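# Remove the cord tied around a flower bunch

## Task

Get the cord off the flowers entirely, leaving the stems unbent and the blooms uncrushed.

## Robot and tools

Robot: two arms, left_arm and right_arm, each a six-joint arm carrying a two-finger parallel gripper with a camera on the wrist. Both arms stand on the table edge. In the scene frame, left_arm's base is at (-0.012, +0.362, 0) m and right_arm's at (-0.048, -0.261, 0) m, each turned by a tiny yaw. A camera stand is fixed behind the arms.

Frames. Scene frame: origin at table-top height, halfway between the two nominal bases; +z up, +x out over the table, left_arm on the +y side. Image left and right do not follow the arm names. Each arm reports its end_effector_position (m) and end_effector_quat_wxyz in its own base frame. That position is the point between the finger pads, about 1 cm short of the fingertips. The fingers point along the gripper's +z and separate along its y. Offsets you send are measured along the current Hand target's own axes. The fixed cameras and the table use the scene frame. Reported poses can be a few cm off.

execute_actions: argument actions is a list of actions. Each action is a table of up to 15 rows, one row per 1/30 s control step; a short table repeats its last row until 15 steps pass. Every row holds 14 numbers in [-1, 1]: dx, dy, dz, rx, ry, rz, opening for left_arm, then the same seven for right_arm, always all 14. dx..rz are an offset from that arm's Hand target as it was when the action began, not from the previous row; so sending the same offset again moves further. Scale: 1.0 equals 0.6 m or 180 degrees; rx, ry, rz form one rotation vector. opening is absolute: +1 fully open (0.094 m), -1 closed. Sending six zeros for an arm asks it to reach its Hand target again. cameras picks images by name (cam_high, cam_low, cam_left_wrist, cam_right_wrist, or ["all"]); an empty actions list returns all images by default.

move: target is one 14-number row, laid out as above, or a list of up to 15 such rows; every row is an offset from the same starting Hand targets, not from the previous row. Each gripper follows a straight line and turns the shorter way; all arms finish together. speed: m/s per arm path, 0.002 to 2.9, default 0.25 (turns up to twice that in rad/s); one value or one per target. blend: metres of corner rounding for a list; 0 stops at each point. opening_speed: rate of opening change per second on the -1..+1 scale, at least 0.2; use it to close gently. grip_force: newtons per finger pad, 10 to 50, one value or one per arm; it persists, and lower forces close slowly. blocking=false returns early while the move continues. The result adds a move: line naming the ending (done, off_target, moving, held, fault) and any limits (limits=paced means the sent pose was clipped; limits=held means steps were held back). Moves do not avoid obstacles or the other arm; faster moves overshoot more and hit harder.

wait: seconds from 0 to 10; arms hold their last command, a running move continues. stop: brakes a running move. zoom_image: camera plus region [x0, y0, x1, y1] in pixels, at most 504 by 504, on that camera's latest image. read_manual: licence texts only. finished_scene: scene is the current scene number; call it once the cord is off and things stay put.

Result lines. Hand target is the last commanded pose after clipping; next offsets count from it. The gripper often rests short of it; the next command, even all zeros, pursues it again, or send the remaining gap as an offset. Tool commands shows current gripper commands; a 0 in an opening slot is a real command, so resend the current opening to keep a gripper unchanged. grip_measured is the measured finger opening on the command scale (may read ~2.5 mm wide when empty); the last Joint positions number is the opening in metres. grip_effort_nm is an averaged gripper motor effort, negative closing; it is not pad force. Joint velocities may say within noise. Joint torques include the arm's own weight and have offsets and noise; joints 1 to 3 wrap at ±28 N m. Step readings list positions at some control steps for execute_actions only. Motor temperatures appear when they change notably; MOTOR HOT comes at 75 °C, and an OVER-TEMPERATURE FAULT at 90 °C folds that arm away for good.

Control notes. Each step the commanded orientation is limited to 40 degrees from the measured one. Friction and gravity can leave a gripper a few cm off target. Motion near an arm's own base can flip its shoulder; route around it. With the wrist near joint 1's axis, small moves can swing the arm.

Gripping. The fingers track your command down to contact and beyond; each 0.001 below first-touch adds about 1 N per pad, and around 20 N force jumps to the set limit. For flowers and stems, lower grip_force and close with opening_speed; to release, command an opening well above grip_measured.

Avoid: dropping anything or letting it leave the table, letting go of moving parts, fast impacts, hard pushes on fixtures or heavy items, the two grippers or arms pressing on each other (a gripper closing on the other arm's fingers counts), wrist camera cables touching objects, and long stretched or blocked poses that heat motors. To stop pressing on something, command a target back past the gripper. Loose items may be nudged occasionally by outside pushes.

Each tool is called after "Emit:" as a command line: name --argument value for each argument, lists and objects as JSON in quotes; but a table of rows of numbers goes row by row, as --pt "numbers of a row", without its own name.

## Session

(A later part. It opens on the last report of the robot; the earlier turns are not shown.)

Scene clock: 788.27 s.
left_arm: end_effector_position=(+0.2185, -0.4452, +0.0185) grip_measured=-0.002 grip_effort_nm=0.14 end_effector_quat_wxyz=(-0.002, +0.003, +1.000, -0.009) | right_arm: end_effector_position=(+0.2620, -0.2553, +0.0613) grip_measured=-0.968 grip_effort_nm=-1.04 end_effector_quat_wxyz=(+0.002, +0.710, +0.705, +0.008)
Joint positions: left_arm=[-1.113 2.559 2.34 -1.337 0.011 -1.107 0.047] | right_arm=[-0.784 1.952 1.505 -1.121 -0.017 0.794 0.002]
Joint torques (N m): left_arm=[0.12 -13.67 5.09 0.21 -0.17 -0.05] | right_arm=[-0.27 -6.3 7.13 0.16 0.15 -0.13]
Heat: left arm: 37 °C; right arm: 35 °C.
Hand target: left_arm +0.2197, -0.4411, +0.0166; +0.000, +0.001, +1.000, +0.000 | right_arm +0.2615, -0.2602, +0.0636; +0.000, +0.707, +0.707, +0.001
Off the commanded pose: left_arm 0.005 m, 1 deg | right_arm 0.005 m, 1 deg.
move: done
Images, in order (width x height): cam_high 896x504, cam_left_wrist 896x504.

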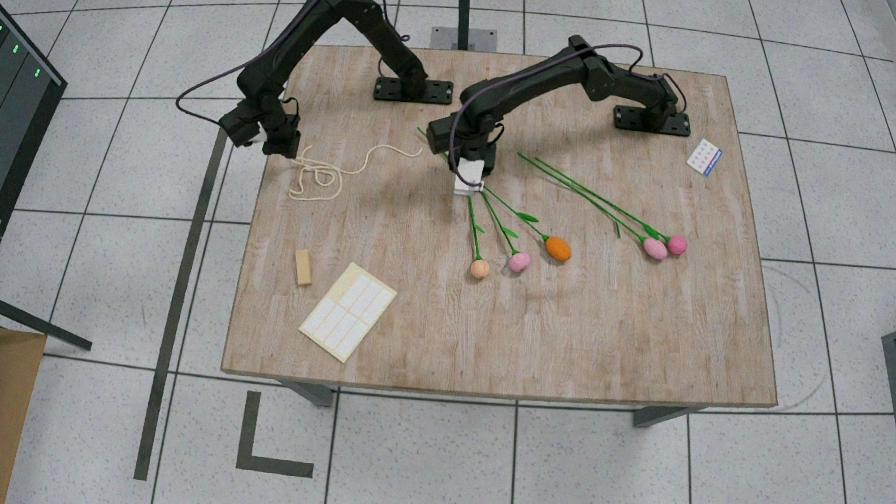

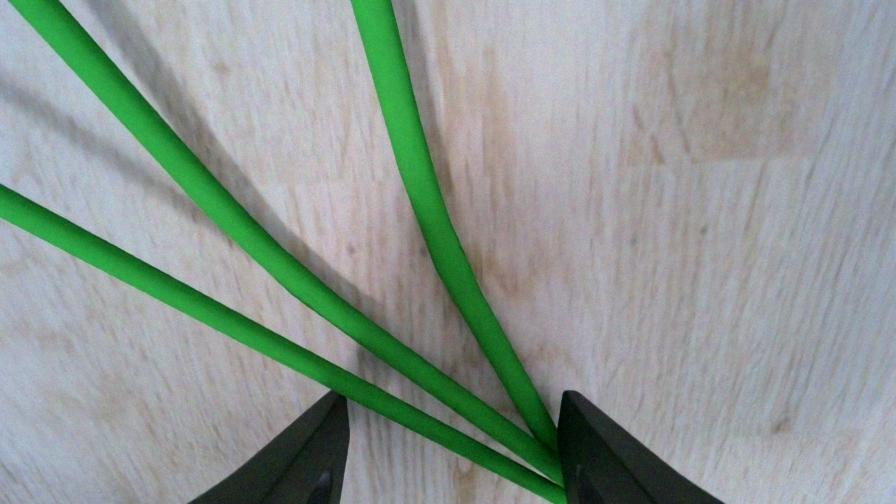

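Emit:
move --pt "0 0 0 0 0 0 0.0 0.1 0 0.08 0 0 0 -1" --pt "0 0 0 0 0 0 0.3 0.1 0 0.08 0 0 0 -0.4" --pt "0 0 -0.25 0 0 0 0.3 0.1 0 -0.15 0 0 0 -0.4" --speed 0.08 --cameras '["all"]'

Emit:
zoom_image --camera "cam_high" --region '[250, 90, 570, 300]'

Scene clock: 798.60 s.
left_arm: end_effector_position=(+0.2153, -0.4387, +0.1382) grip_measured=+0.297 grip_effort_nm=0.15 end_effector_quat_wxyz=(+0.026, +0.003, +0.998, -0.065) | right_arm: end_effector_position=(+0.2601, -0.2018, +0.1390) grip_measured=-0.403 grip_effort_nm=0.13 end_effector_quat_wxyz=(-0.015, +0.705, +0.709, -0.001)
Joint positions: left_arm=[-1.113 2.434 2.585 -1.582 0.011 -1.107 0.061] | right_arm=[-0.663 1.821 1.64 -1.421 -0.001 0.902 0.028]
Joint torques (N m): left_arm=[0.12 -17.29 6.91 0.59 -0.15 -0.06] | right_arm=[0.49 -8.25 7.04 0.13 -0.04 0.08]
Heat: left arm: 38 °C; right arm: 35 °C.
Hand target: left_arm +0.2196, -0.4412, +0.1668; +0.000, +0.001, +1.000, +0.000 | right_arm +0.2615, -0.2003, +0.1537; +0.000, +0.707, +0.707, +0.001
Off the commanded pose: left_arm 0.029 m, 8 deg | right_arm 0.015 m, 2 deg.
joint read past its limit (left arm) — joint 4 (wrist pitch), lower limit.
joint sent to its limit (left arm) — joint 4 (wrist pitch), lower limit. The joint targets are off in orientation, not in position.
move: off_target (left_arm, right_arm); target 2's new opening was sent with right_arm's hand 0.007 m and 3 deg from that target

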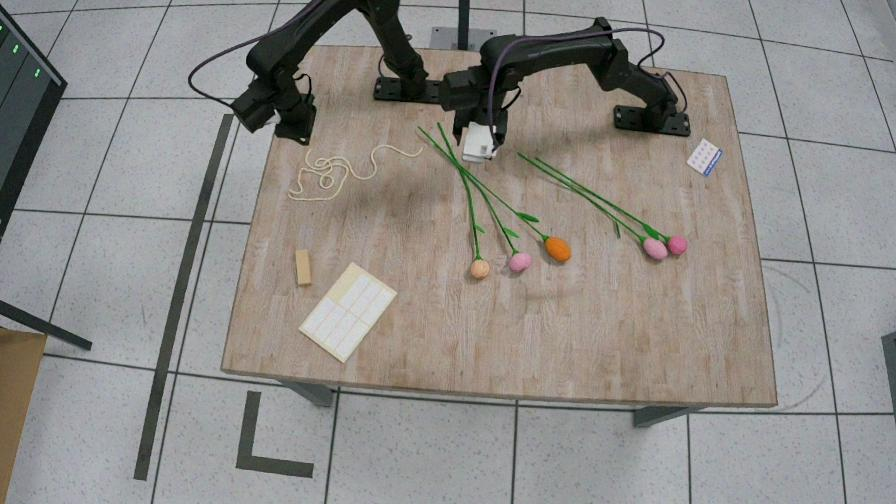

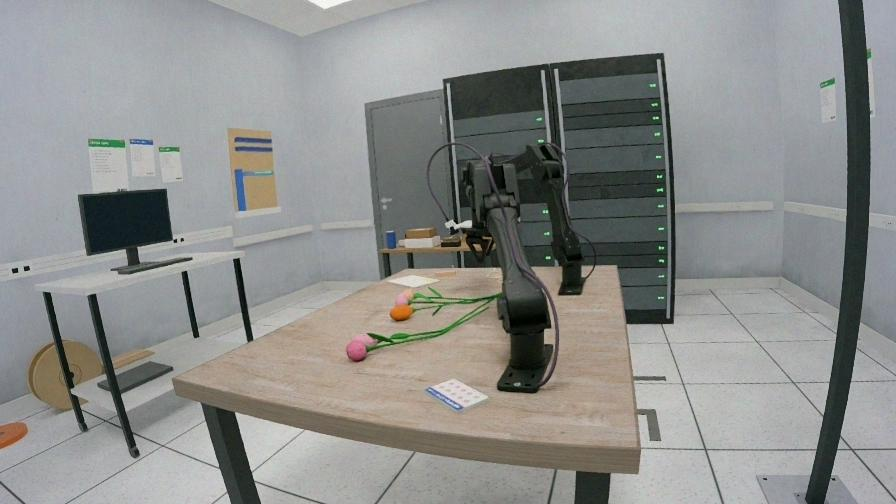

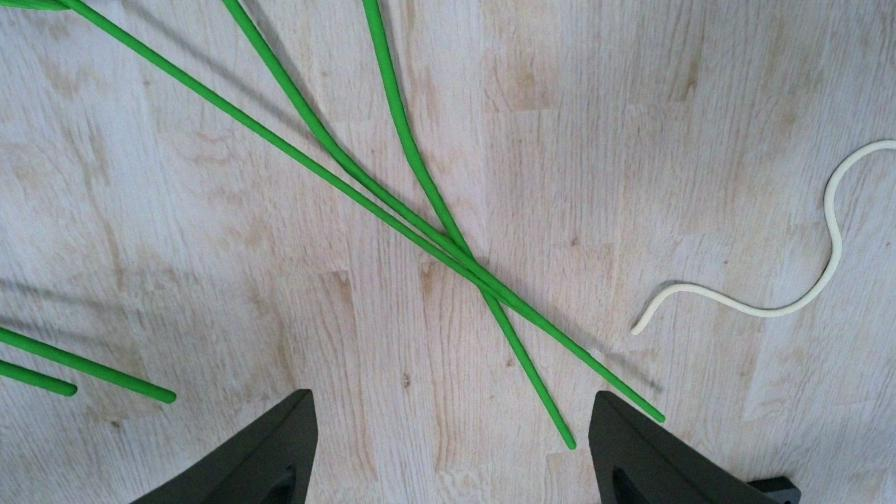

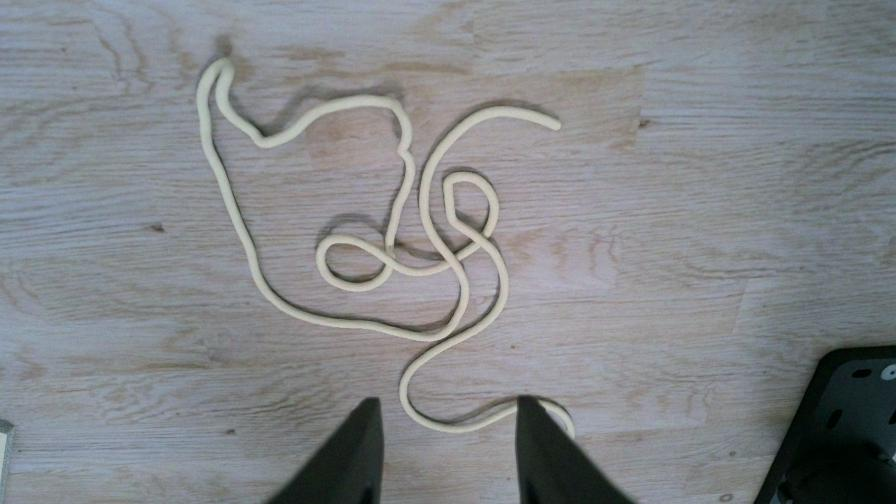

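Scaled by 1.575 from the camera's 896x504 image, which has a finer 1280x720 frame.

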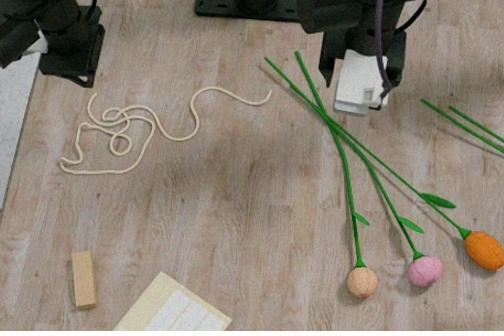

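Cord is clear of all the flowers.

Emit:
finished_scene --scene 2

The scene is finished: the task was done.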